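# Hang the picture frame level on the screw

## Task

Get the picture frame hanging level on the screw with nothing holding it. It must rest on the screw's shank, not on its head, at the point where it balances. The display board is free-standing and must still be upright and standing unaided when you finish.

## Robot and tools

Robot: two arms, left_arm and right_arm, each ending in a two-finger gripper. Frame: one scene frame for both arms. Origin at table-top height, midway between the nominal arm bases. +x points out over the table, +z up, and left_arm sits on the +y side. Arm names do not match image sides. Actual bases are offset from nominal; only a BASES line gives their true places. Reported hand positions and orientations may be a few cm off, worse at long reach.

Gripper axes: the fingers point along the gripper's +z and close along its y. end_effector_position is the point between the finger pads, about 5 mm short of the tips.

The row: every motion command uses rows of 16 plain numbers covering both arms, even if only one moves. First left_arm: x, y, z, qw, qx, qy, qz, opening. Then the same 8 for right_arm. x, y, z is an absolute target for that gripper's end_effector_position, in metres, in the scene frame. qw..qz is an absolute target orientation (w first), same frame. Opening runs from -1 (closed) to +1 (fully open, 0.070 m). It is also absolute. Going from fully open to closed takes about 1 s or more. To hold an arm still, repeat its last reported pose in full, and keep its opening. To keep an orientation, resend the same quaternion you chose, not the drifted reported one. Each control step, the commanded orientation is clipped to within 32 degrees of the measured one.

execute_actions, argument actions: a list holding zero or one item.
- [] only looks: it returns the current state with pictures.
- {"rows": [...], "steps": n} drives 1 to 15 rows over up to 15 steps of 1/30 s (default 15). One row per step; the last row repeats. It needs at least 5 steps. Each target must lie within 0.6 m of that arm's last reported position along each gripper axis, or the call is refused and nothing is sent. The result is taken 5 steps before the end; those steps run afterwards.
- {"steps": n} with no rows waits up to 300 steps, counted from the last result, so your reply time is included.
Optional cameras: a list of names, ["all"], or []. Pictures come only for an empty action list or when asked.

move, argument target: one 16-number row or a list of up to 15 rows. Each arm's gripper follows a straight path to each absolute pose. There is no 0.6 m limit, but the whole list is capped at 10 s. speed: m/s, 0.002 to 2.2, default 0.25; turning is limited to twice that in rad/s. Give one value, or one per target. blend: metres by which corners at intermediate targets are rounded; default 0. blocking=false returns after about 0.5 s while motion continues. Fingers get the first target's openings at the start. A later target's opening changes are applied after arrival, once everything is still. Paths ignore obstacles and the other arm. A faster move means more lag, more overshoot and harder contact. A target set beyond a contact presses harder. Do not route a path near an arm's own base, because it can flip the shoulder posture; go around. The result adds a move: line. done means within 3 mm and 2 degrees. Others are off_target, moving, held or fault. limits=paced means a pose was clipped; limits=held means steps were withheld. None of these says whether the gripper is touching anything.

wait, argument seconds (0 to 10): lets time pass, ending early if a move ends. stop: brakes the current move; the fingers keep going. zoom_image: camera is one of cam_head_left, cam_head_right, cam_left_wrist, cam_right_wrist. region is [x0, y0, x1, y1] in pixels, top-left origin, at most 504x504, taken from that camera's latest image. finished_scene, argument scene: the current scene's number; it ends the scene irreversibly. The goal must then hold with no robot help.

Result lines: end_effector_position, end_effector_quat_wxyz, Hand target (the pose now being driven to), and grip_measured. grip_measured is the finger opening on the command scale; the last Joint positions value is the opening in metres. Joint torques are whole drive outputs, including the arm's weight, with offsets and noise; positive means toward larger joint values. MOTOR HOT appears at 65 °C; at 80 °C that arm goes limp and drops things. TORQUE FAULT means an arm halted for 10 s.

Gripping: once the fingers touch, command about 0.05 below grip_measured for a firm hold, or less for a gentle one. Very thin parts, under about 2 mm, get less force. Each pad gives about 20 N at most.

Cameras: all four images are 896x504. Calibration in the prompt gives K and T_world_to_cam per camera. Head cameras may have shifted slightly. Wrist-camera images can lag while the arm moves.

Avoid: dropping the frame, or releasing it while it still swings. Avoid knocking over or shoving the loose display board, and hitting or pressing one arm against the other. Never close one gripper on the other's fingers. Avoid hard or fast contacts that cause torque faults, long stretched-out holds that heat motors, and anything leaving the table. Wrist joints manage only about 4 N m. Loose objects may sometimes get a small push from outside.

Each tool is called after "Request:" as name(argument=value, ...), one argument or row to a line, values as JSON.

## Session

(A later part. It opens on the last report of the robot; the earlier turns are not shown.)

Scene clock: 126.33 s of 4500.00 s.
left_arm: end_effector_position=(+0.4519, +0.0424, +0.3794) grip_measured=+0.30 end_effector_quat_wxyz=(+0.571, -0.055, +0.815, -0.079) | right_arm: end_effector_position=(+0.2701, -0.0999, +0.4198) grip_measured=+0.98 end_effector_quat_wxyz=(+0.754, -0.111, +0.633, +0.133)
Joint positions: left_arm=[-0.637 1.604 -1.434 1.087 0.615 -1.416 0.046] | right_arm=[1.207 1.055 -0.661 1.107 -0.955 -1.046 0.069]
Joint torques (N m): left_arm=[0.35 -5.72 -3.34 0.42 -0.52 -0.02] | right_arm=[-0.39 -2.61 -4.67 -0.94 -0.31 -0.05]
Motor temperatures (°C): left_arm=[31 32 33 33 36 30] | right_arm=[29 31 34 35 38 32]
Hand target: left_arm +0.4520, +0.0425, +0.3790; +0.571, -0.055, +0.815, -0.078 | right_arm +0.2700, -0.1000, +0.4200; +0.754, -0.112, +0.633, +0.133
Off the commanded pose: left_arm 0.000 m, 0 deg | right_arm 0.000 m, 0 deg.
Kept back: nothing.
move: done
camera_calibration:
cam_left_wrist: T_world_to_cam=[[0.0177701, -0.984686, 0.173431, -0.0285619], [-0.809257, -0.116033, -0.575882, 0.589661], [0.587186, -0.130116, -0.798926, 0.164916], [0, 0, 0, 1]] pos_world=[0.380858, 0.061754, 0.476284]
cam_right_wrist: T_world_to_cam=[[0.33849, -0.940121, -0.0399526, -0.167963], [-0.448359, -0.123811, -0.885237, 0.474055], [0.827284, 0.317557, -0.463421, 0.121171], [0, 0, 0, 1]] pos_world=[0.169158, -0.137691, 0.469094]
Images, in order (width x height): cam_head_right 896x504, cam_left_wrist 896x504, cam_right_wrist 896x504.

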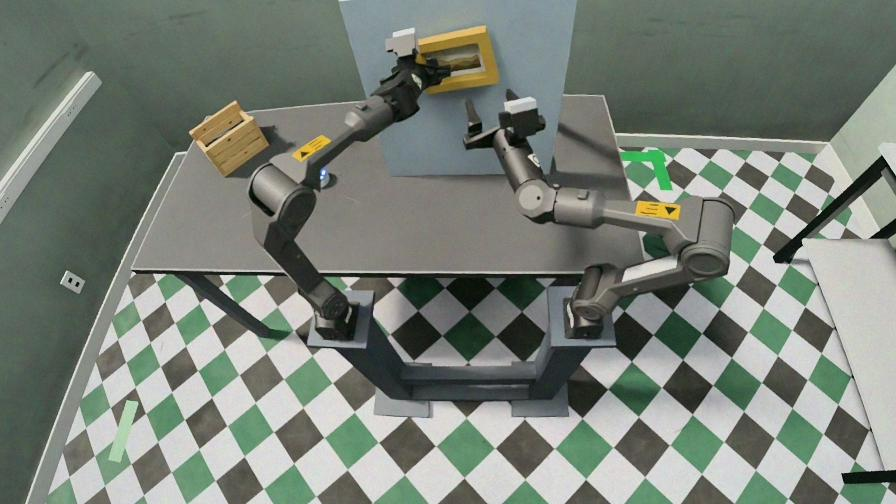

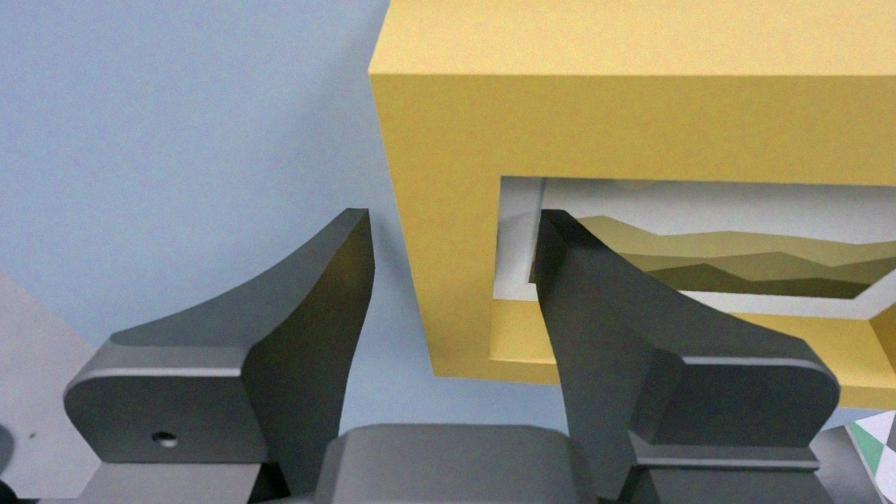

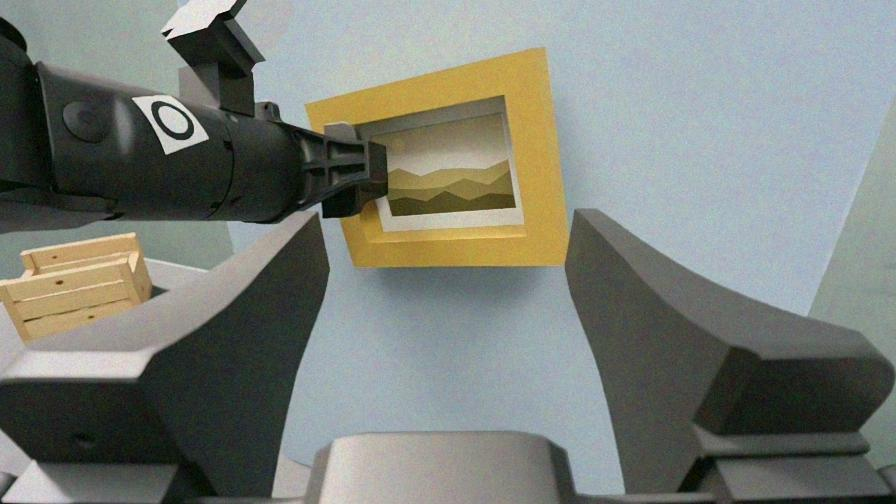

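Request:
move(
  target=[0.4475,0.0427,0.3806,0.571,-0.055,0.8154,-0.0785,0.0, 0.27,-0.10,0.42,0.7545,-0.1116,0.633,0.133,1],
  cameras=["cam_left_wrist","cam_right_wrist"],
  speed=[0.03],
)

Scene clock: 127.50 s of 4500.00 s.
left_arm: end_effector_position=(+0.4477, +0.0431, +0.3804) grip_measured=+0.00 end_effector_quat_wxyz=(+0.571, -0.055, +0.815, -0.078) | right_arm: end_effector_position=(+0.2701, -0.0999, +0.4198) grip_measured=+0.98 end_effector_quat_wxyz=(+0.754, -0.111, +0.633, +0.133)
Joint positions: left_arm=[-0.644 1.592 -1.425 1.087 0.624 -1.416 0.035] | right_arm=[1.207 1.055 -0.661 1.107 -0.955 -1.046 0.069]
Joint torques (N m): left_arm=[-0.89 -7.48 -2.95 0.59 -0.46 -0.16] | right_arm=[-0.41 -2.58 -4.67 -0.94 -0.31 -0.05]
Motor temperatures (°C): left_arm=[31 32 33 33 36 30] | right_arm=[29 31 34 35 38 32]
Hand target: left_arm +0.4475, +0.0427, +0.3806; +0.571, -0.055, +0.815, -0.078 | right_arm +0.2700, -0.1000, +0.4200; +0.754, -0.112, +0.633, +0.133
Off the commanded pose: left_arm 0.000 m, 0 deg | right_arm 0.000 m, 0 deg.
Kept back: nothing.
move: done
camera_calibration:
cam_left_wrist: T_world_to_cam=[[0.019013, -0.984939, 0.171855, -0.0279035], [-0.809682, -0.116008, -0.575289, 0.586967], [0.586561, -0.12821, -0.799693, 0.168831], [0, 0, 0, 1]] pos_world=[0.376757, 0.0622553, 0.477484]
cam_right_wrist: T_world_to_cam=[[0.33849, -0.940121, -0.0399526, -0.167963], [-0.448359, -0.123811, -0.885237, 0.474055], [0.827284, 0.317557, -0.463421, 0.121171], [0, 0, 0, 1]] pos_world=[0.169158, -0.137691, 0.469094]
Images, in order (width x height): cam_left_wrist 896x504, cam_right_wrist 896x504.

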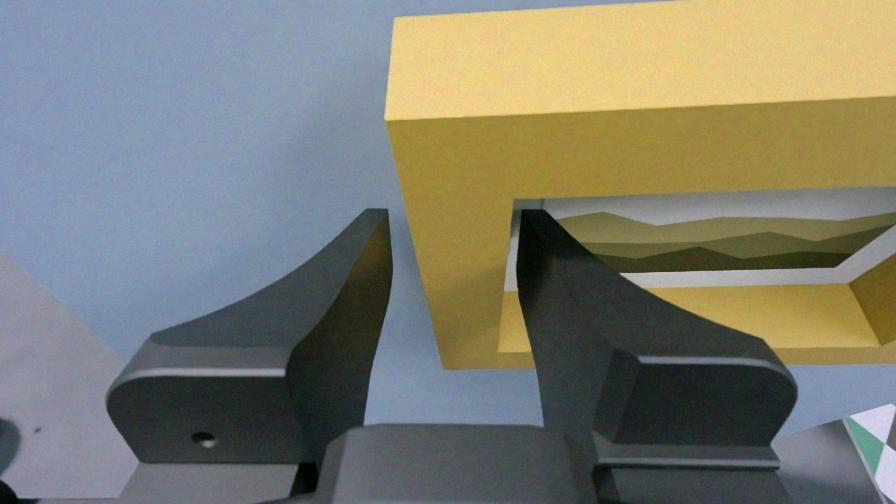

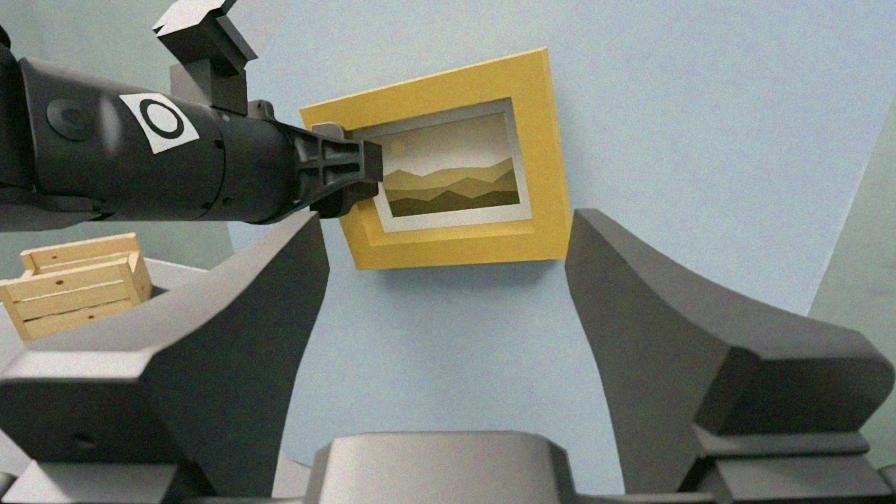

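Request:
move(
  target=[0.4475,0.0415,0.3806,0.571,-0.055,0.8154,-0.0785,-0.22, 0.27,-0.10,0.42,0.7545,-0.1116,0.633,0.133,1],
  cameras=["cam_left_wrist","cam_right_wrist"],
  speed=[0.03],
)

Request:
move(
  target=[0.4475,0.0415,0.3806,0.571,-0.055,0.8154,-0.0785,-0.32, 0.27,-0.10,0.42,0.7545,-0.1116,0.633,0.133,1],
  cameras=["cam_left_wrist","cam_right_wrist"],
  speed=[0.03],
)

Scene clock: 128.43 s of 4500.00 s.
left_arm: end_effector_position=(+0.4473, +0.0416, +0.3808) grip_measured=-0.22 end_effector_quat_wxyz=(+0.571, -0.055, +0.815, -0.079) | right_arm: end_effector_position=(+0.2701, -0.0999, +0.4198) grip_measured=+0.98 end_effector_quat_wxyz=(+0.754, -0.111, +0.633, +0.133)
Joint positions: left_arm=[-0.648 1.593 -1.427 1.088 0.626 -1.418 0.027] | right_arm=[1.207 1.055 -0.661 1.107 -0.955 -1.046 0.069]
Joint torques (N m): left_arm=[-0.66 -5.67 -3.7 0.57 -0.33 -0.21] | right_arm=[-0.39 -2.55 -4.67 -0.94 -0.32 -0.04]
Motor temperatures (°C): left_arm=[31 32 33 33 36 30] | right_arm=[29 31 34 35 38 32]
Hand target: left_arm +0.4475, +0.0415, +0.3806; +0.571, -0.055, +0.815, -0.078 | right_arm +0.2700, -0.1000, +0.4200; +0.754, -0.112, +0.633, +0.133
Off the commanded pose: left_arm 0.000 m, 0 deg | right_arm 0.000 m, 0 deg.
Kept back: nothing.
move: done
camera_calibration:
cam_left_wrist: T_world_to_cam=[[0.017364, -0.984796, 0.172843, -0.0291043], [-0.809494, -0.115314, -0.575693, 0.586722], [0.586872, -0.129919, -0.799189, 0.169024], [0, 0, 0, 1]] pos_world=[0.376258, 0.0609545, 0.477884]
cam_right_wrist: T_world_to_cam=[[0.33849, -0.940121, -0.0399526, -0.167963], [-0.448359, -0.123811, -0.885237, 0.474055], [0.827284, 0.317557, -0.463421, 0.121171], [0, 0, 0, 1]] pos_world=[0.169158, -0.137691, 0.469094]
Images, in order (width x height): cam_left_wrist 896x504, cam_right_wrist 896x504.

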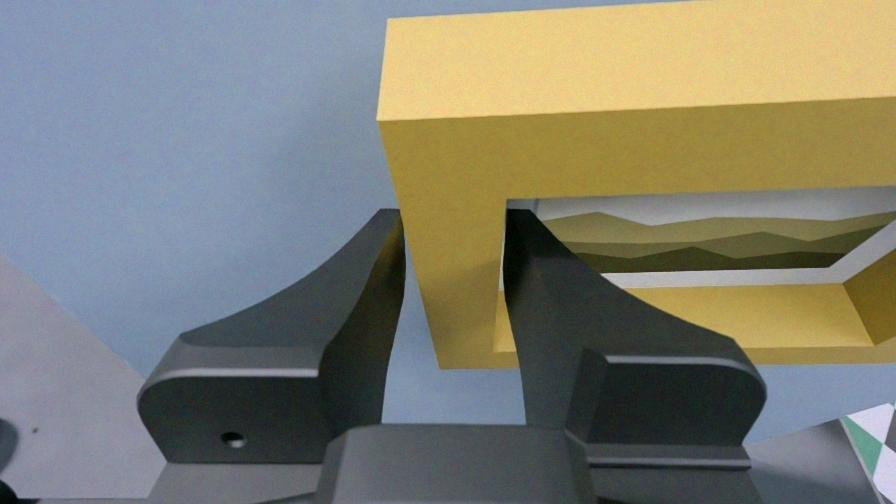

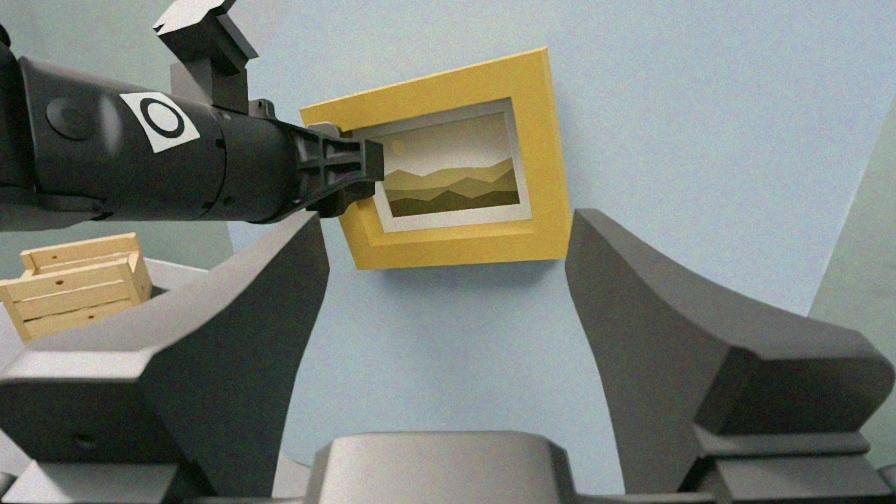

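Scene clock: 128.93 s of 4500.00 s.
left_arm: end_effector_position=(+0.4475, +0.0415, +0.3808) grip_measured=-0.32 end_effector_quat_wxyz=(+0.571, -0.055, +0.815, -0.079) | right_arm: end_effector_position=(+0.2701, -0.0999, +0.4198) grip_measured=+0.98 end_effector_quat_wxyz=(+0.754, -0.111, +0.633, +0.133)
Joint positions: left_arm=[-0.648 1.594 -1.427 1.088 0.626 -1.418 0.024] | right_arm=[1.207 1.055 -0.661 1.107 -0.955 -1.046 0.069]
Joint torques (N m): left_arm=[-0.65 -5.64 -3.91 0.59 -0.37 -0.17] | right_arm=[-0.38 -2.59 -4.68 -0.94 -0.31 -0.04]
Motor temperatures (°C): left_arm=[31 32 33 33 36 30] | right_arm=[29 31 34 35 38 32]
Hand target: left_arm +0.4475, +0.0415, +0.3806; +0.571, -0.055, +0.815, -0.078 | right_arm +0.2700, -0.1000, +0.4200; +0.754, -0.112, +0.633, +0.133
Off the commanded pose: left_arm 0.000 m, 0 deg | right_arm 0.000 m, 0 deg.
Kept back: nothing.
move: done
camera_calibration:
cam_left_wrist: T_world_to_cam=[[0.0173791, -0.984794, 0.172853, -0.0291998], [-0.809494, -0.115332, -0.57569, 0.586814], [0.586872, -0.129919, -0.799189, 0.168814], [0, 0, 0, 1]] pos_world=[0.376458, 0.0608545, 0.477784]
cam_right_wrist: T_world_to_cam=[[0.33849, -0.940121, -0.0399526, -0.167963], [-0.448359, -0.123811, -0.885237, 0.474055], [0.827284, 0.317557, -0.463421, 0.121171], [0, 0, 0, 1]] pos_world=[0.169158, -0.137691, 0.469094]
Images, in order (width x height): cam_left_wrist 896x504, cam_right_wrist 896x504.

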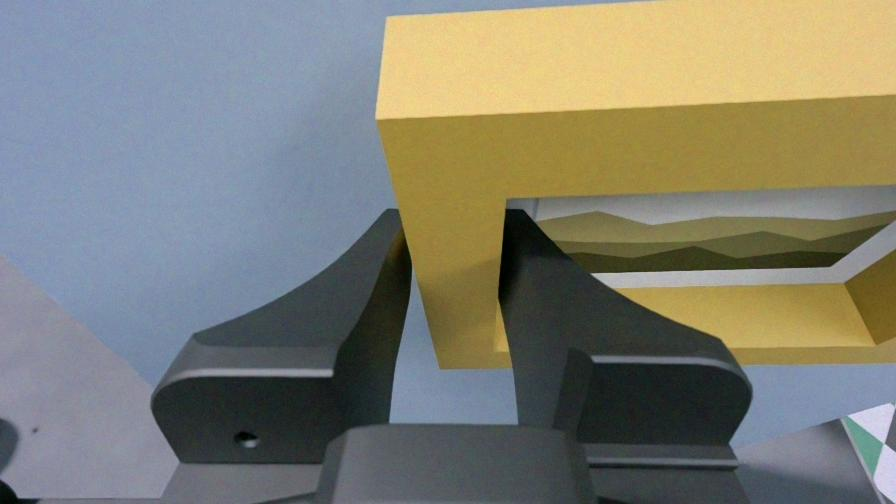

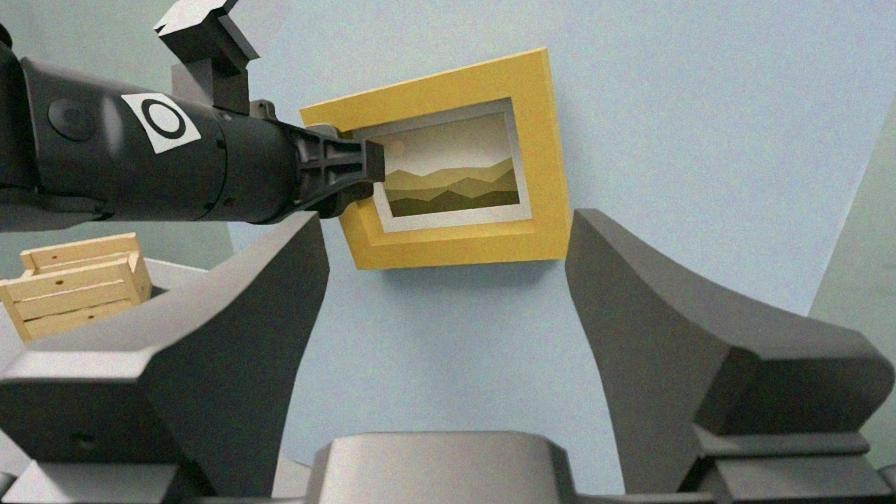

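Request:
move(
  target=[0.4475,0.0415,0.3806,0.571,-0.055,0.8154,-0.0785,-0.40, 0.27,-0.10,0.42,0.7545,-0.1116,0.633,0.133,1],
  cameras=[],
)

Request:
move(
  target=[0.4475,0.0415,0.3806,0.571,-0.055,0.8154,-0.0785,-0.48, 0.27,-0.10,0.42,0.7545,-0.1116,0.633,0.133,1],
  cameras=["cam_left_wrist","cam_right_wrist"],
)

Scene clock: 129.67 s of 4500.00 s.
left_arm: end_effector_position=(+0.4475, +0.0415, +0.3808) grip_measured=-0.40 end_effector_quat_wxyz=(+0.571, -0.055, +0.815, -0.079) | right_arm: end_effector_position=(+0.2701, -0.0999, +0.4198) grip_measured=+0.98 end_effector_quat_wxyz=(+0.754, -0.111, +0.633, +0.133)
Joint positions: left_arm=[-0.648 1.594 -1.427 1.088 0.626 -1.418 0.021] | right_arm=[1.207 1.055 -0.661 1.107 -0.955 -1.046 0.069]
Joint torques (N m): left_arm=[0.33 -5.83 -3.11 0.46 -0.17 -0.14] | right_arm=[-0.4 -2.58 -4.65 -0.93 -0.32 -0.03]
Motor temperatures (°C): left_arm=[31 32 33 33 36 30] | right_arm=[29 31 34 35 38 32]
Hand target: left_arm +0.4475, +0.0415, +0.3806; +0.571, -0.055, +0.815, -0.078 | right_arm +0.2700, -0.1000, +0.4200; +0.754, -0.112, +0.633, +0.133
Off the commanded pose: left_arm 0.000 m, 0 deg | right_arm 0.000 m, 0 deg.
Kept back: nothing.
move: done
No camera images: "cameras" was empty.

Scene clock: 130.17 s of 4500.00 s.
left_arm: end_effector_position=(+0.4475, +0.0414, +0.3813) grip_measured=-0.44 end_effector_quat_wxyz=(+0.571, -0.056, +0.815, -0.080) | right_arm: end_effector_position=(+0.2701, -0.0999, +0.4198) grip_measured=+0.98 end_effector_quat_wxyz=(+0.754, -0.111, +0.633, +0.133)
Joint positions: left_arm=[-0.648 1.594 -1.429 1.088 0.626 -1.42 0.02] | right_arm=[1.207 1.055 -0.661 1.107 -0.955 -1.046 0.069]
Joint torques (N m): left_arm=[0.02 -5.82 -1.38 0.26 0.03 0.32] | right_arm=[-0.36 -2.54 -4.65 -0.93 -0.32 -0.02]
Motor temperatures (°C): left_arm=[31 32 33 33 36 30] | right_arm=[29 31 34 35 38 32]
Hand target: left_arm +0.4475, +0.0415, +0.3806; +0.571, -0.055, +0.815, -0.078 | right_arm +0.2700, -0.1000, +0.4200; +0.754, -0.112, +0.633, +0.133
Off the commanded pose: left_arm 0.001 m, 0 deg | right_arm 0.000 m, 0 deg.
Kept back: nothing.
move: done
camera_calibration:
cam_left_wrist: T_world_to_cam=[[0.0178745, -0.984332, 0.175418, -0.0306139], [-0.808954, -0.117347, -0.576041, 0.587144], [0.587601, -0.131609, -0.798376, 0.168586], [0, 0, 0, 1]] pos_world=[0.376458, 0.0609524, 0.478184]
cam_right_wrist: T_world_to_cam=[[0.33849, -0.940121, -0.0399526, -0.167963], [-0.448359, -0.123811, -0.885237, 0.474055], [0.827284, 0.317557, -0.463421, 0.121171], [0, 0, 0, 1]] pos_world=[0.169158, -0.137691, 0.469094]
Images, in order (width x height): cam_left_wrist 896x504, cam_right_wrist 896x504.

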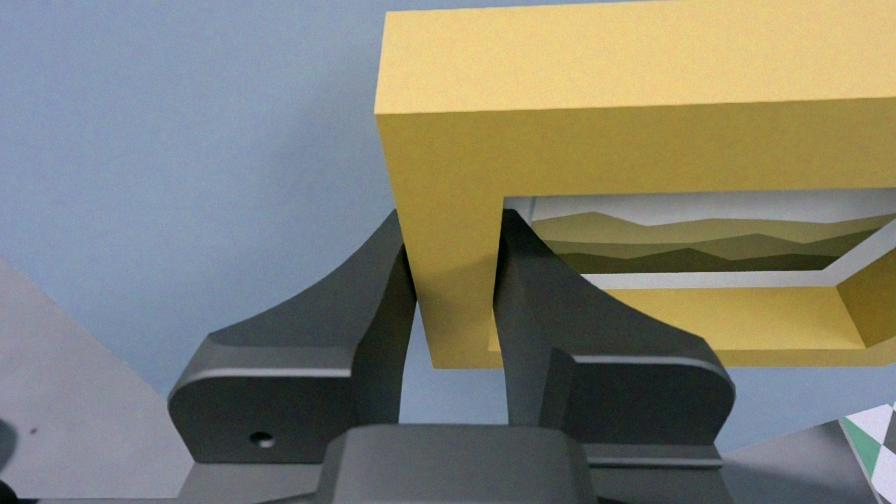

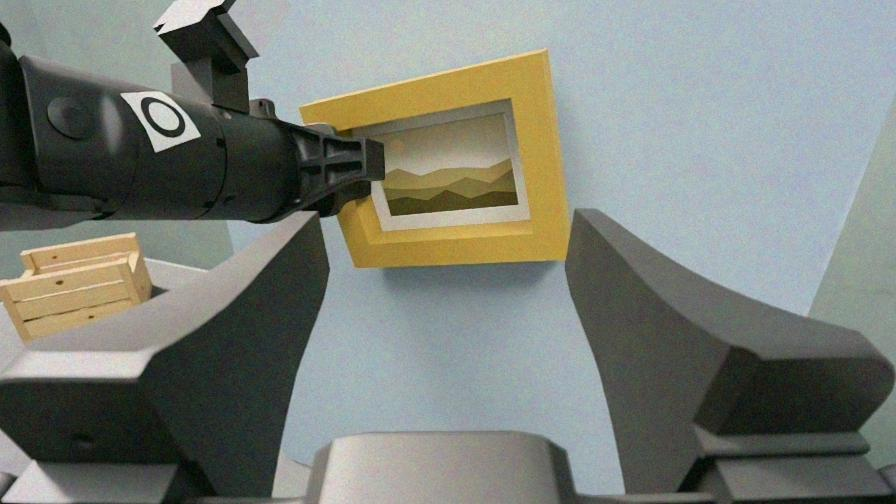

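Request:
move(
  target=[
    [0.4475,0.0415,0.3814,0.571,-0.055,0.8154,-0.0785,-0.52, 0.27,-0.10,0.42,0.7545,-0.1116,0.633,0.133,1],
    [0.4475,0.0465,0.3917,0.5729,-0.0275,0.8182,-0.0393,-0.52, 0.27,-0.10,0.42,0.7545,-0.1116,0.633,0.133,1],
    [0.4475,0.0506,0.4018,0.5736,0,0.8192,0,-0.52, 0.27,-0.10,0.42,0.7545,-0.1116,0.633,0.133,1],
  ],
  cameras=["cam_left_wrist","cam_right_wrist"],
  speed=[0.03],
)

speed must be one number or one for each of the 3 targets, got a list of 1; nothing of the call was run

Request:
move(
  target=[
    [0.4475,0.0415,0.3814,0.571,-0.055,0.8154,-0.0785,-0.52, 0.27,-0.10,0.42,0.7545,-0.1116,0.633,0.133,1],
    [0.4475,0.0465,0.3917,0.5729,-0.0275,0.8182,-0.0393,-0.52, 0.27,-0.10,0.42,0.7545,-0.1116,0.633,0.133,1],
    [0.4475,0.0506,0.4018,0.5736,0,0.8192,0,-0.52, 0.27,-0.10,0.42,0.7545,-0.1116,0.633,0.133,1],
  ],
  cameras=["cam_left_wrist","cam_right_wrist"],
  speed=0.03,
)

Scene clock: 135.33 s of 4500.00 s.
left_arm: end_effector_position=(+0.4475, +0.0503, +0.4022) grip_measured=-0.45 end_effector_quat_wxyz=(+0.574, +0.001, +0.819, +0.000) | right_arm: end_effector_position=(+0.2701, -0.0999, +0.4198) grip_measured=+0.98 end_effector_quat_wxyz=(+0.754, -0.111, +0.633, +0.133)
Joint positions: left_arm=[-0.663 1.61 -1.537 1.027 0.747 -1.144 0.019] | right_arm=[1.207 1.055 -0.661 1.107 -0.955 -1.046 0.069]
Joint torques (N m): left_arm=[-0.76 -5.77 -3.65 0.41 -0.55 -0.07] | right_arm=[-0.29 -2.44 -4.65 -0.91 -0.32 0.01]
Motor temperatures (°C): left_arm=[31 32 33 33 36 30] | right_arm=[29 30 34 35 38 32]
Hand target: left_arm +0.4475, +0.0506, +0.4018; +0.574, +0.000, +0.819, +0.000 | right_arm +0.2700, -0.1000, +0.4200; +0.754, -0.112, +0.633, +0.133
Off the commanded pose: left_arm 0.000 m, 0 deg | right_arm 0.000 m, 0 deg.
Kept back: nothing.
move: done
camera_calibration:
cam_left_wrist: T_world_to_cam=[[0.0168213, -0.999681, -0.0188248, 0.0538941], [-0.809038, -0.0025456, -0.587751, 0.599087], [0.587515, 0.0251167, -0.808823, 0.182836], [0, 0, 0, 1]] pos_world=[0.376359, 0.0508097, 0.50101]
cam_right_wrist: T_world_to_cam=[[0.33849, -0.940121, -0.0399526, -0.167963], [-0.448359, -0.123811, -0.885237, 0.474055], [0.827284, 0.317557, -0.463421, 0.121171], [0, 0, 0, 1]] pos_world=[0.169158, -0.137691, 0.469094]
Images, in order (width x height): cam_left_wrist 896x504, cam_right_wrist 896x504.

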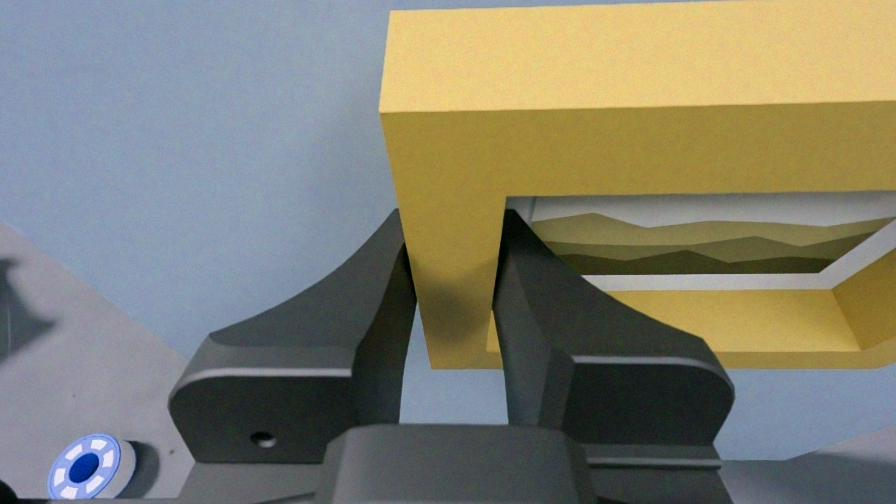

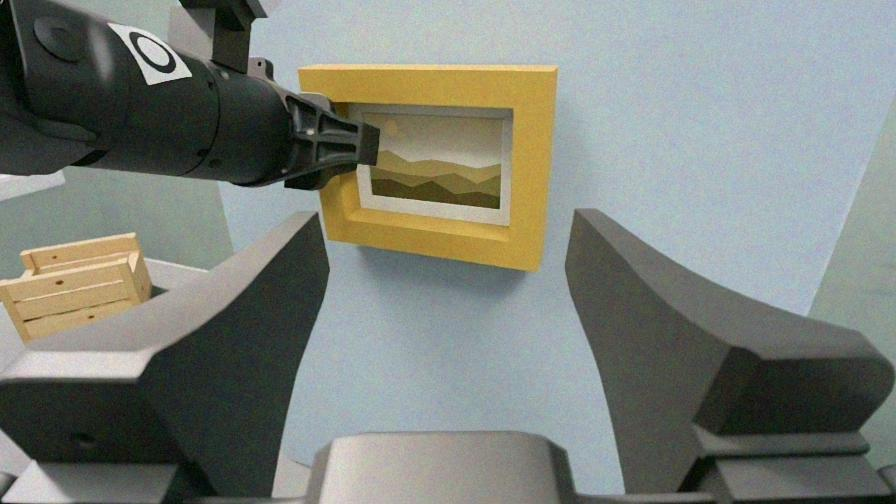

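Request:
zoom_image(
  camera="cam_right_wrist",
  region=[285, 50, 365, 110],
)

Request:
zoom_image(
  camera="cam_right_wrist",
  region=[495, 45, 575, 105],
)

Request:
zoom_image(
  camera="cam_left_wrist",
  region=[370, 0, 874, 200],
)

Scaled by 6.300 from the camera's 896x504 image, which has a finer 1280x720 frame.

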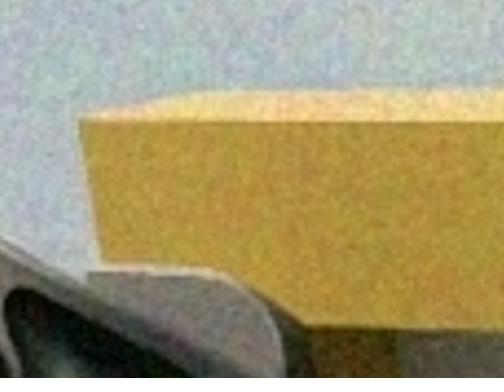

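Scaled by 6.300 from the camera's 896x504 image, which has a finer 1280x720 frame.

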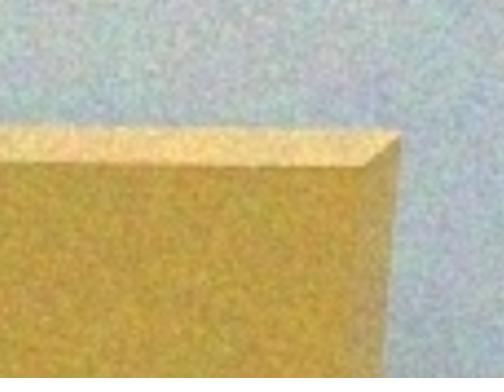

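Scaled by 1.000.

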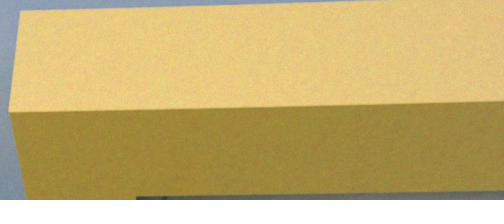

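Request:
move(
  target=[0.4475,0.0371,0.4018,0.5736,0,0.8192,0,-0.52, 0.27,-0.10,0.42,0.7545,-0.1116,0.633,0.133,1],
  cameras=["cam_left_wrist","cam_right_wrist"],
  speed=0.02,
)

Request:
zoom_image(
  camera="cam_right_wrist",
  region=[305, 50, 385, 110],
)

Request:
zoom_image(
  camera="cam_right_wrist",
  region=[510, 45, 590, 105],
)

Scene clock: 138.17 s of 4500.00 s.
left_arm: end_effector_position=(+0.4476, +0.0377, +0.4022) grip_measured=-0.45 end_effector_quat_wxyz=(+0.574, -0.001, +0.819, +0.000) | right_arm: end_effector_position=(+0.2701, -0.0999, +0.4198) grip_measured=+0.98 end_effector_quat_wxyz=(+0.754, -0.111, +0.633, +0.133)
Joint positions: left_arm=[-0.696 1.641 -1.576 1.039 0.782 -1.162 0.019] | right_arm=[1.207 1.055 -0.661 1.107 -0.955 -1.046 0.069]
Joint torques (N m): left_arm=[-4.54 -4.64 -2.96 0.46 -2.29 0.19] | right_arm=[-0.31 -2.47 -4.62 -0.9 -0.33 0.03]
Motor temperatures (°C): left_arm=[31 32 33 33 36 30] | right_arm=[29 30 34 35 38 32]
Hand target: left_arm +0.4475, +0.0371, +0.4018; +0.574, +0.000, +0.819, +0.000 | right_arm +0.2700, -0.1000, +0.4200; +0.754, -0.112, +0.633, +0.133
Off the commanded pose: left_arm 0.001 m, 0 deg | right_arm 0.000 m, 0 deg.
Kept back: nothing.
move: done
camera_calibration:
cam_left_wrist: T_world_to_cam=[[0.0198811, -0.999647, -0.0176466, 0.0394517], [-0.809459, -0.00573376, -0.587148, 0.599252], [0.58684, 0.0259573, -0.809287, 0.183573], [0, 0, 0, 1]] pos_world=[0.376557, 0.0381086, 0.50111]
cam_right_wrist: T_world_to_cam=[[0.33849, -0.940121, -0.0399526, -0.167963], [-0.448359, -0.123811, -0.885237, 0.474055], [0.827284, 0.317557, -0.463421, 0.121171], [0, 0, 0, 1]] pos_world=[0.169158, -0.137691, 0.469094]
Images, in order (width x height): cam_left_wrist 896x504, cam_right_wrist 896x504.

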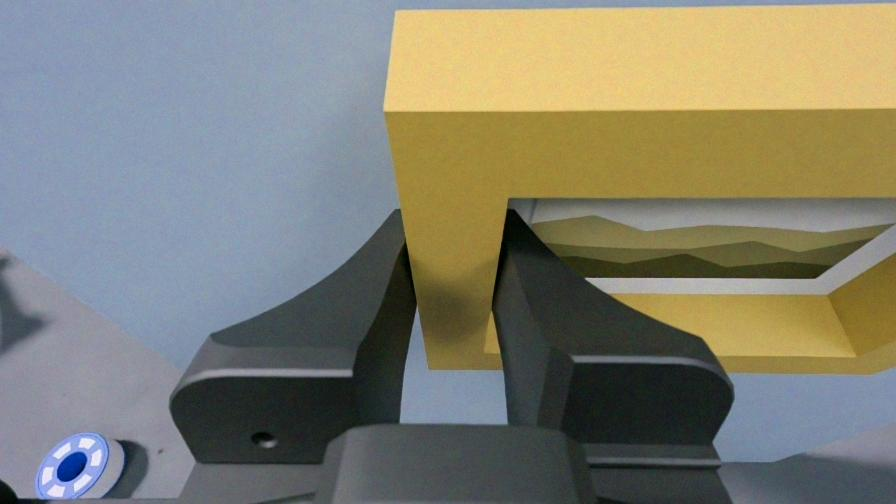

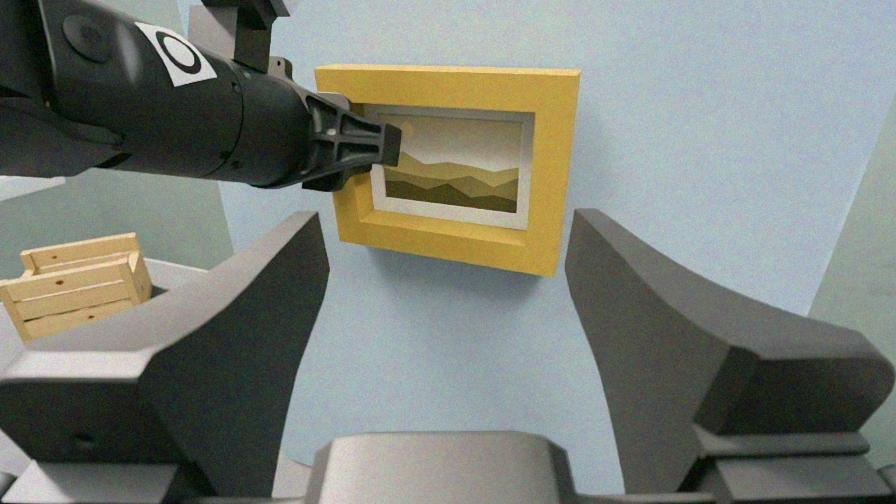

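Scaled by 6.300 from the camera's 896x504 image, which has a finer 1280x720 frame.

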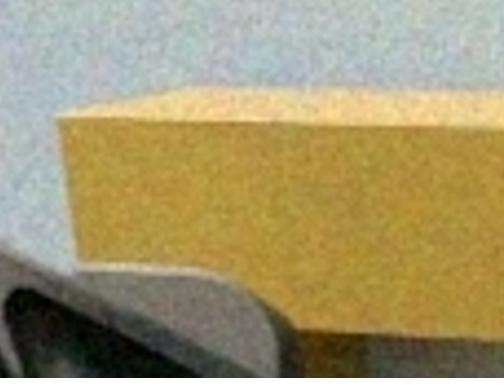

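Scaled by 6.300 from the camera's 896x504 image, which has a finer 1280x720 frame.

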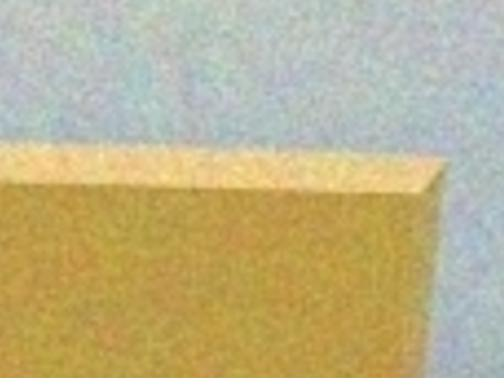

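Request:
move(
  target=[0.4475,0.0371,0.399,0.5736,-0.0035,0.8192,-0.005,-0.52, 0.27,-0.10,0.42,0.7545,-0.1116,0.633,0.133,1],
  cameras=["cam_right_wrist"],
  speed=0.02,
)

Request:
zoom_image(
  camera="cam_right_wrist",
  region=[305, 50, 385, 110],
)

Request:
zoom_image(
  camera="cam_right_wrist",
  region=[510, 45, 590, 105],
)

Scene clock: 139.30 s of 4500.00 s.
left_arm: end_effector_position=(+0.4474, +0.0360, +0.3995) grip_measured=-0.45 end_effector_quat_wxyz=(+0.574, -0.003, +0.819, -0.007) | right_arm: end_effector_position=(+0.2701, -0.0999, +0.4198) grip_measured=+0.98 end_effector_quat_wxyz=(+0.754, -0.111, +0.633, +0.133)
Joint positions: left_arm=[-0.696 1.638 -1.561 1.047 0.767 -1.185 0.019] | right_arm=[1.207 1.055 -0.661 1.107 -0.955 -1.046 0.069]
Joint torques (N m): left_arm=[-3.99 -4.72 -0.95 0.11 -1.25 0.51] | right_arm=[-0.33 -2.4 -4.62 -0.9 -0.33 0.04]
Motor temperatures (°C): left_arm=[31 32 33 33 36 30] | right_arm=[29 30 34 35 38 32]
Hand target: left_arm +0.4475, +0.0371, +0.3990; +0.574, -0.004, +0.819, -0.005 | right_arm +0.2700, -0.1000, +0.4200; +0.754, -0.112, +0.633, +0.133
Off the commanded pose: left_arm 0.001 m, 0 deg | right_arm 0.000 m, 0 deg.
Kept back: nothing.
move: done
camera_calibration:
cam_right_wrist: T_world_to_cam=[[0.33849, -0.940121, -0.0399526, -0.167963], [-0.448359, -0.123811, -0.885237, 0.474055], [0.827284, 0.317557, -0.463421, 0.121171], [0, 0, 0, 1]] pos_world=[0.169158, -0.137691, 0.469094]
Images, in order (width x height): cam_right_wrist 896x504.

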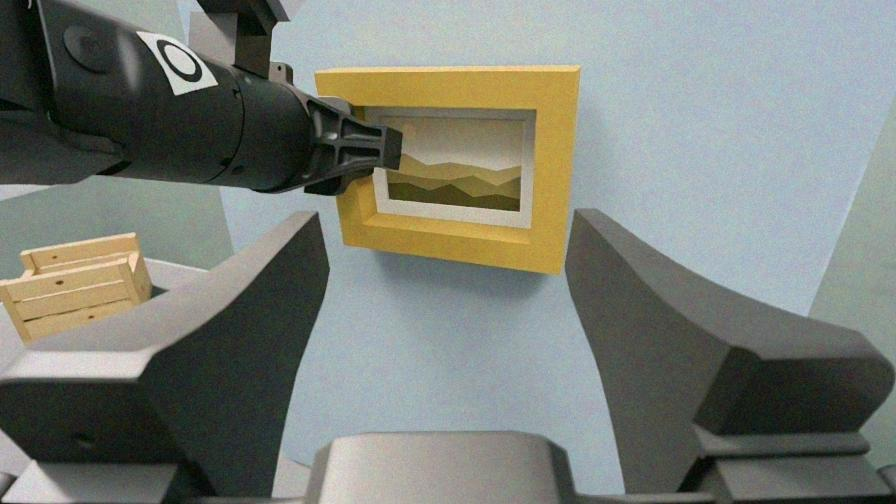

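Scaled by 6.300 from the camera's 896x504 image, which has a finer 1280x720 frame.

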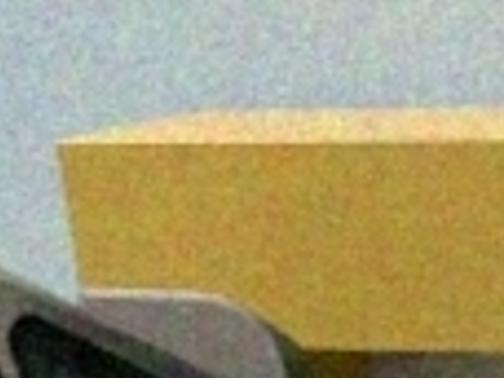

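Scaled by 6.300 from the camera's 896x504 image, which has a finer 1280x720 frame.

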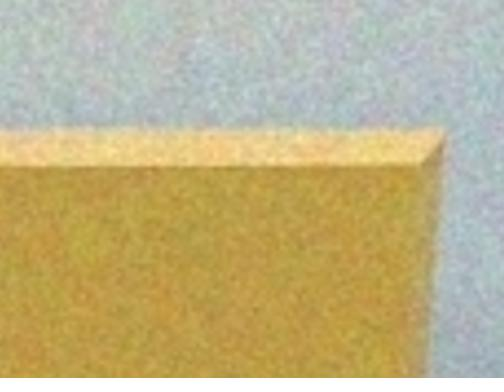

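Request:
move(
  target=[0.4475,0.0371,0.3965,0.5736,-0.0015,0.8192,-0.002,-0.52, 0.27,-0.10,0.42,0.7545,-0.1116,0.633,0.133,1],
  cameras=["cam_right_wrist","cam_left_wrist"],
  speed=0.02,
)

Request:
zoom_image(
  camera="cam_right_wrist",
  region=[305, 50, 385, 110],
)

Request:
zoom_image(
  camera="cam_right_wrist",
  region=[510, 45, 590, 105],
)

Scene clock: 140.67 s of 4500.00 s.
left_arm: end_effector_position=(+0.4474, +0.0371, +0.3967) grip_measured=-0.44 end_effector_quat_wxyz=(+0.574, -0.002, +0.819, -0.002) | right_arm: end_effector_position=(+0.2701, -0.0999, +0.4198) grip_measured=+0.98 end_effector_quat_wxyz=(+0.754, -0.111, +0.633, +0.133)
Joint positions: left_arm=[-0.696 1.638 -1.551 1.057 0.768 -1.192 0.02] | right_arm=[1.207 1.055 -0.661 1.107 -0.955 -1.046 0.069]
Joint torques (N m): left_arm=[-3.61 -3.17 -0.4 0.13 -0.56 0.4] | right_arm=[-0.31 -2.44 -4.61 -0.89 -0.32 0.06]
Motor temperatures (°C): left_arm=[31 32 33 33 36 30] | right_arm=[29 30 34 35 38 32]
Hand target: left_arm +0.4475, +0.0371, +0.3965; +0.574, -0.001, +0.819, -0.002 | right_arm +0.2700, -0.1000, +0.4200; +0.754, -0.112, +0.633, +0.133
Off the commanded pose: left_arm 0.000 m, 0 deg | right_arm 0.000 m, 0 deg.
Kept back: nothing.
move: done
camera_calibration:
cam_left_wrist: T_world_to_cam=[[0.0181908, -0.999757, -0.0124785, 0.0374317], [-0.809542, -0.00740291, -0.587015, 0.59597], [0.58678, 0.0207801, -0.80948, 0.179496], [0, 0, 0, 1]] pos_world=[0.376458, 0.0381046, 0.495608]
cam_right_wrist: T_world_to_cam=[[0.33849, -0.940121, -0.0399526, -0.167963], [-0.448359, -0.123811, -0.885237, 0.474055], [0.827284, 0.317557, -0.463421, 0.121171], [0, 0, 0, 1]] pos_world=[0.169158, -0.137691, 0.469094]
Images, in order (width x height): cam_left_wrist 896x504, cam_right_wrist 896x504.

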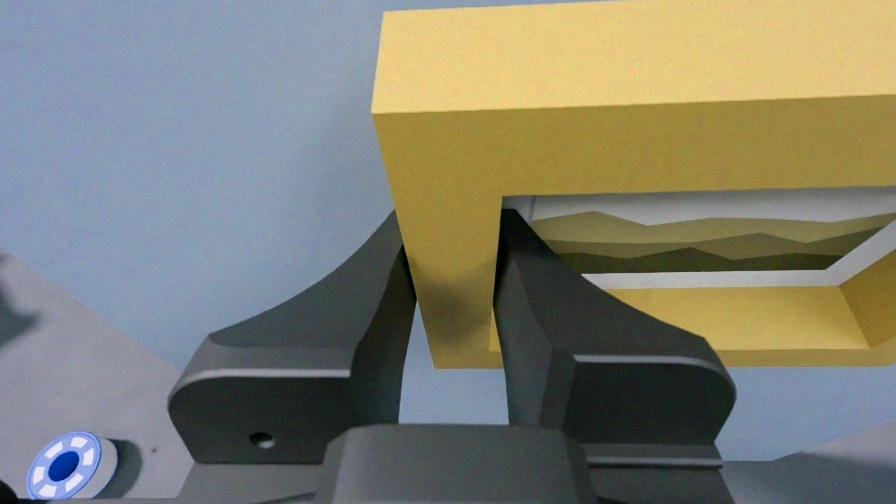

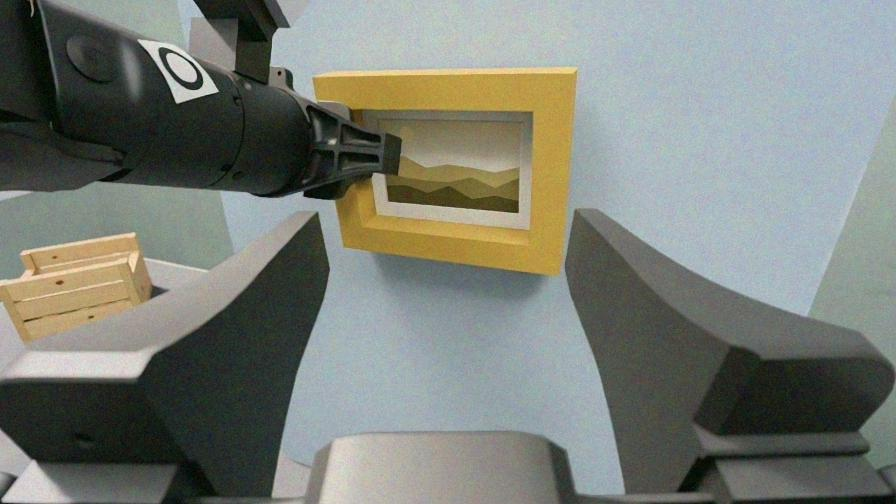

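Scaled by 6.300 from the camera's 896x504 image, which has a finer 1280x720 frame.

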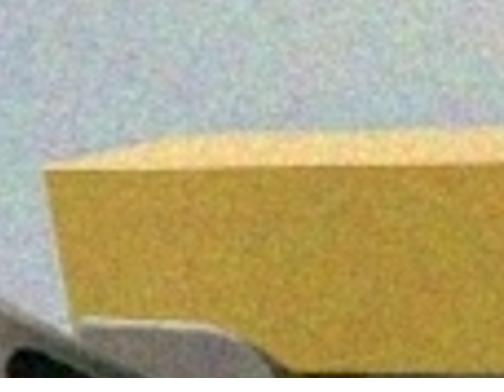

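Scaled by 6.300 from the camera's 896x504 image, which has a finer 1280x720 frame.

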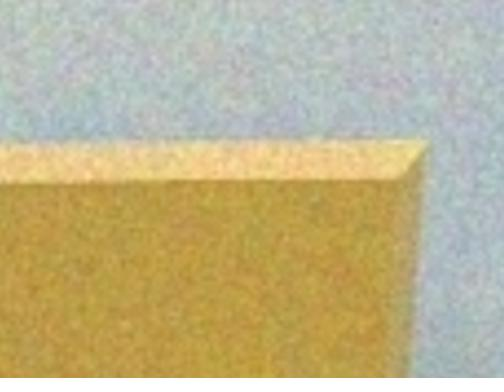

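Request:
move(
  target=[0.4475,0.0362,0.399,0.5736,0.005,0.8192,0.007,-0.52, 0.27,-0.10,0.42,0.7545,-0.1116,0.633,0.133,1],
  cameras=["cam_right_wrist","cam_left_wrist"],
  speed=0.02,
)

Request:
zoom_image(
  camera="cam_right_wrist",
  region=[305, 50, 385, 110],
)

Request:
zoom_image(
  camera="cam_right_wrist",
  region=[510, 45, 590, 105],
)

Scene clock: 141.80 s of 4500.00 s.
left_arm: end_effector_position=(+0.4478, +0.0375, +0.3977) grip_measured=-0.43 end_effector_quat_wxyz=(+0.572, +0.004, +0.820, +0.009) | right_arm: end_effector_position=(+0.2701, -0.0999, +0.4198) grip_measured=+0.98 end_effector_quat_wxyz=(+0.754, -0.111, +0.633, +0.133)
Joint positions: left_arm=[-0.701 1.647 -1.567 1.054 0.79 -1.163 0.02] | right_arm=[1.207 1.055 -0.661 1.107 -0.955 -1.046 0.069]
Joint torques (N m): left_arm=[-6.02 -3.86 -3.72 0.76 -3.11 0.5] | right_arm=[-0.28 -2.41 -4.61 -0.89 -0.33 0.06]
Motor temperatures (°C): left_arm=[31 32 33 33 36 30] | right_arm=[29 30 34 35 38 32]
Hand target: left_arm +0.4475, +0.0362, +0.3990; +0.574, +0.005, +0.819, +0.007 | right_arm +0.2700, -0.1000, +0.4200; +0.754, -0.112, +0.633, +0.133
Off the commanded pose: left_arm 0.002 m, 0 deg | right_arm 0.000 m, 0 deg.
Kept back: nothing.
move: done
camera_calibration:
cam_left_wrist: T_world_to_cam=[[0.0224213, -0.999013, -0.0383484, 0.0461853], [-0.811689, 0.00420327, -0.584074, 0.596158], [0.583659, 0.0442227, -0.810794, 0.181109], [0, 0, 0, 1]] pos_world=[0.377154, 0.0356248, 0.496814]
cam_right_wrist: T_world_to_cam=[[0.33849, -0.940121, -0.0399526, -0.167963], [-0.448359, -0.123811, -0.885237, 0.474055], [0.827284, 0.317557, -0.463421, 0.121171], [0, 0, 0, 1]] pos_world=[0.169158, -0.137691, 0.469094]
Images, in order (width x height): cam_left_wrist 896x504, cam_right_wrist 896x504.

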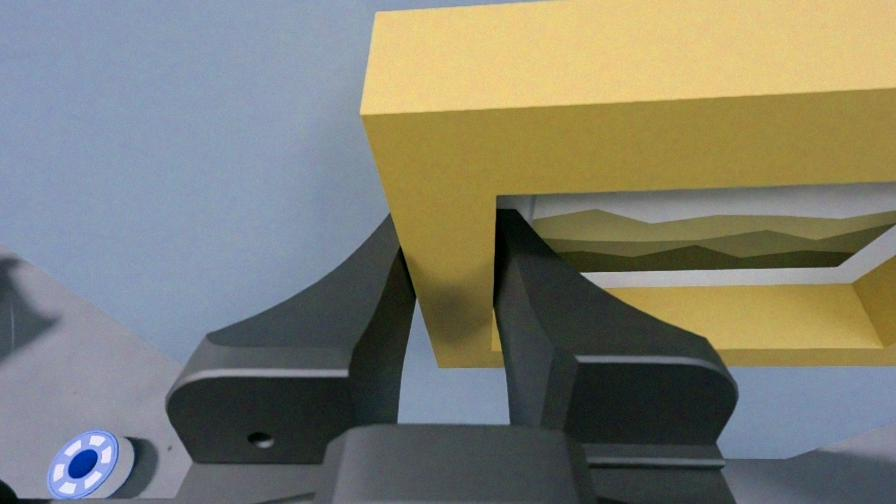

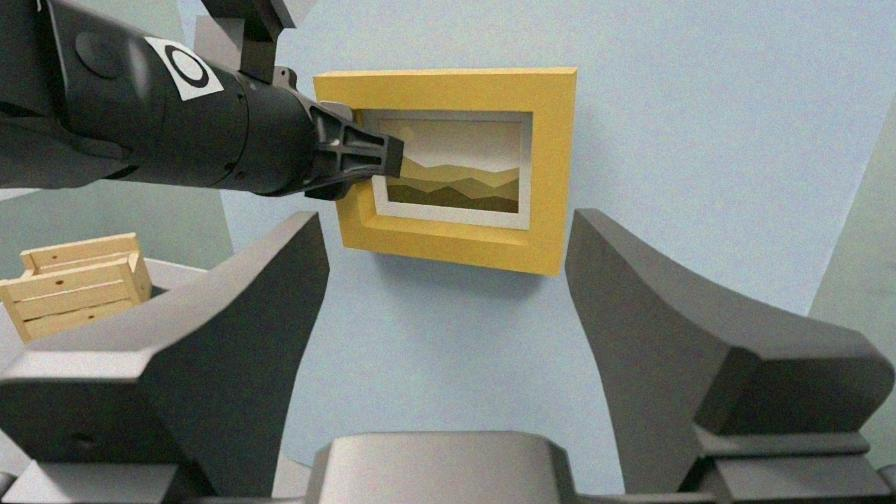

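Scaled by 6.300 from the camera's 896x504 image, which has a finer 1280x720 frame.

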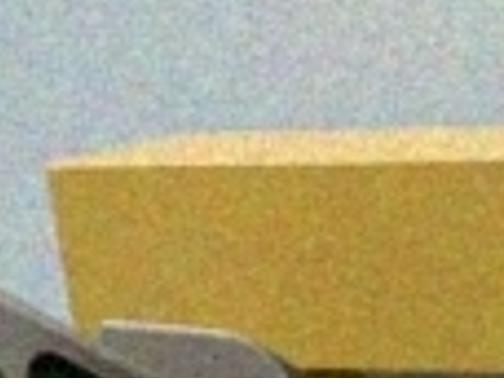

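Scaled by 6.300 from the camera's 896x504 image, which has a finer 1280x720 frame.

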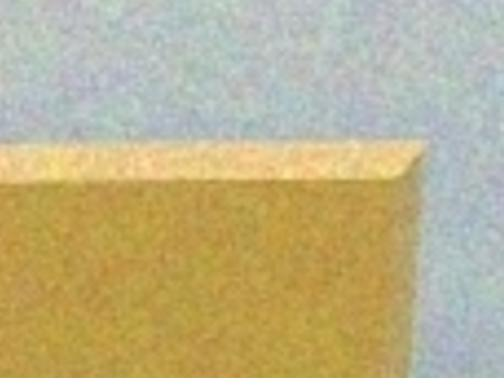

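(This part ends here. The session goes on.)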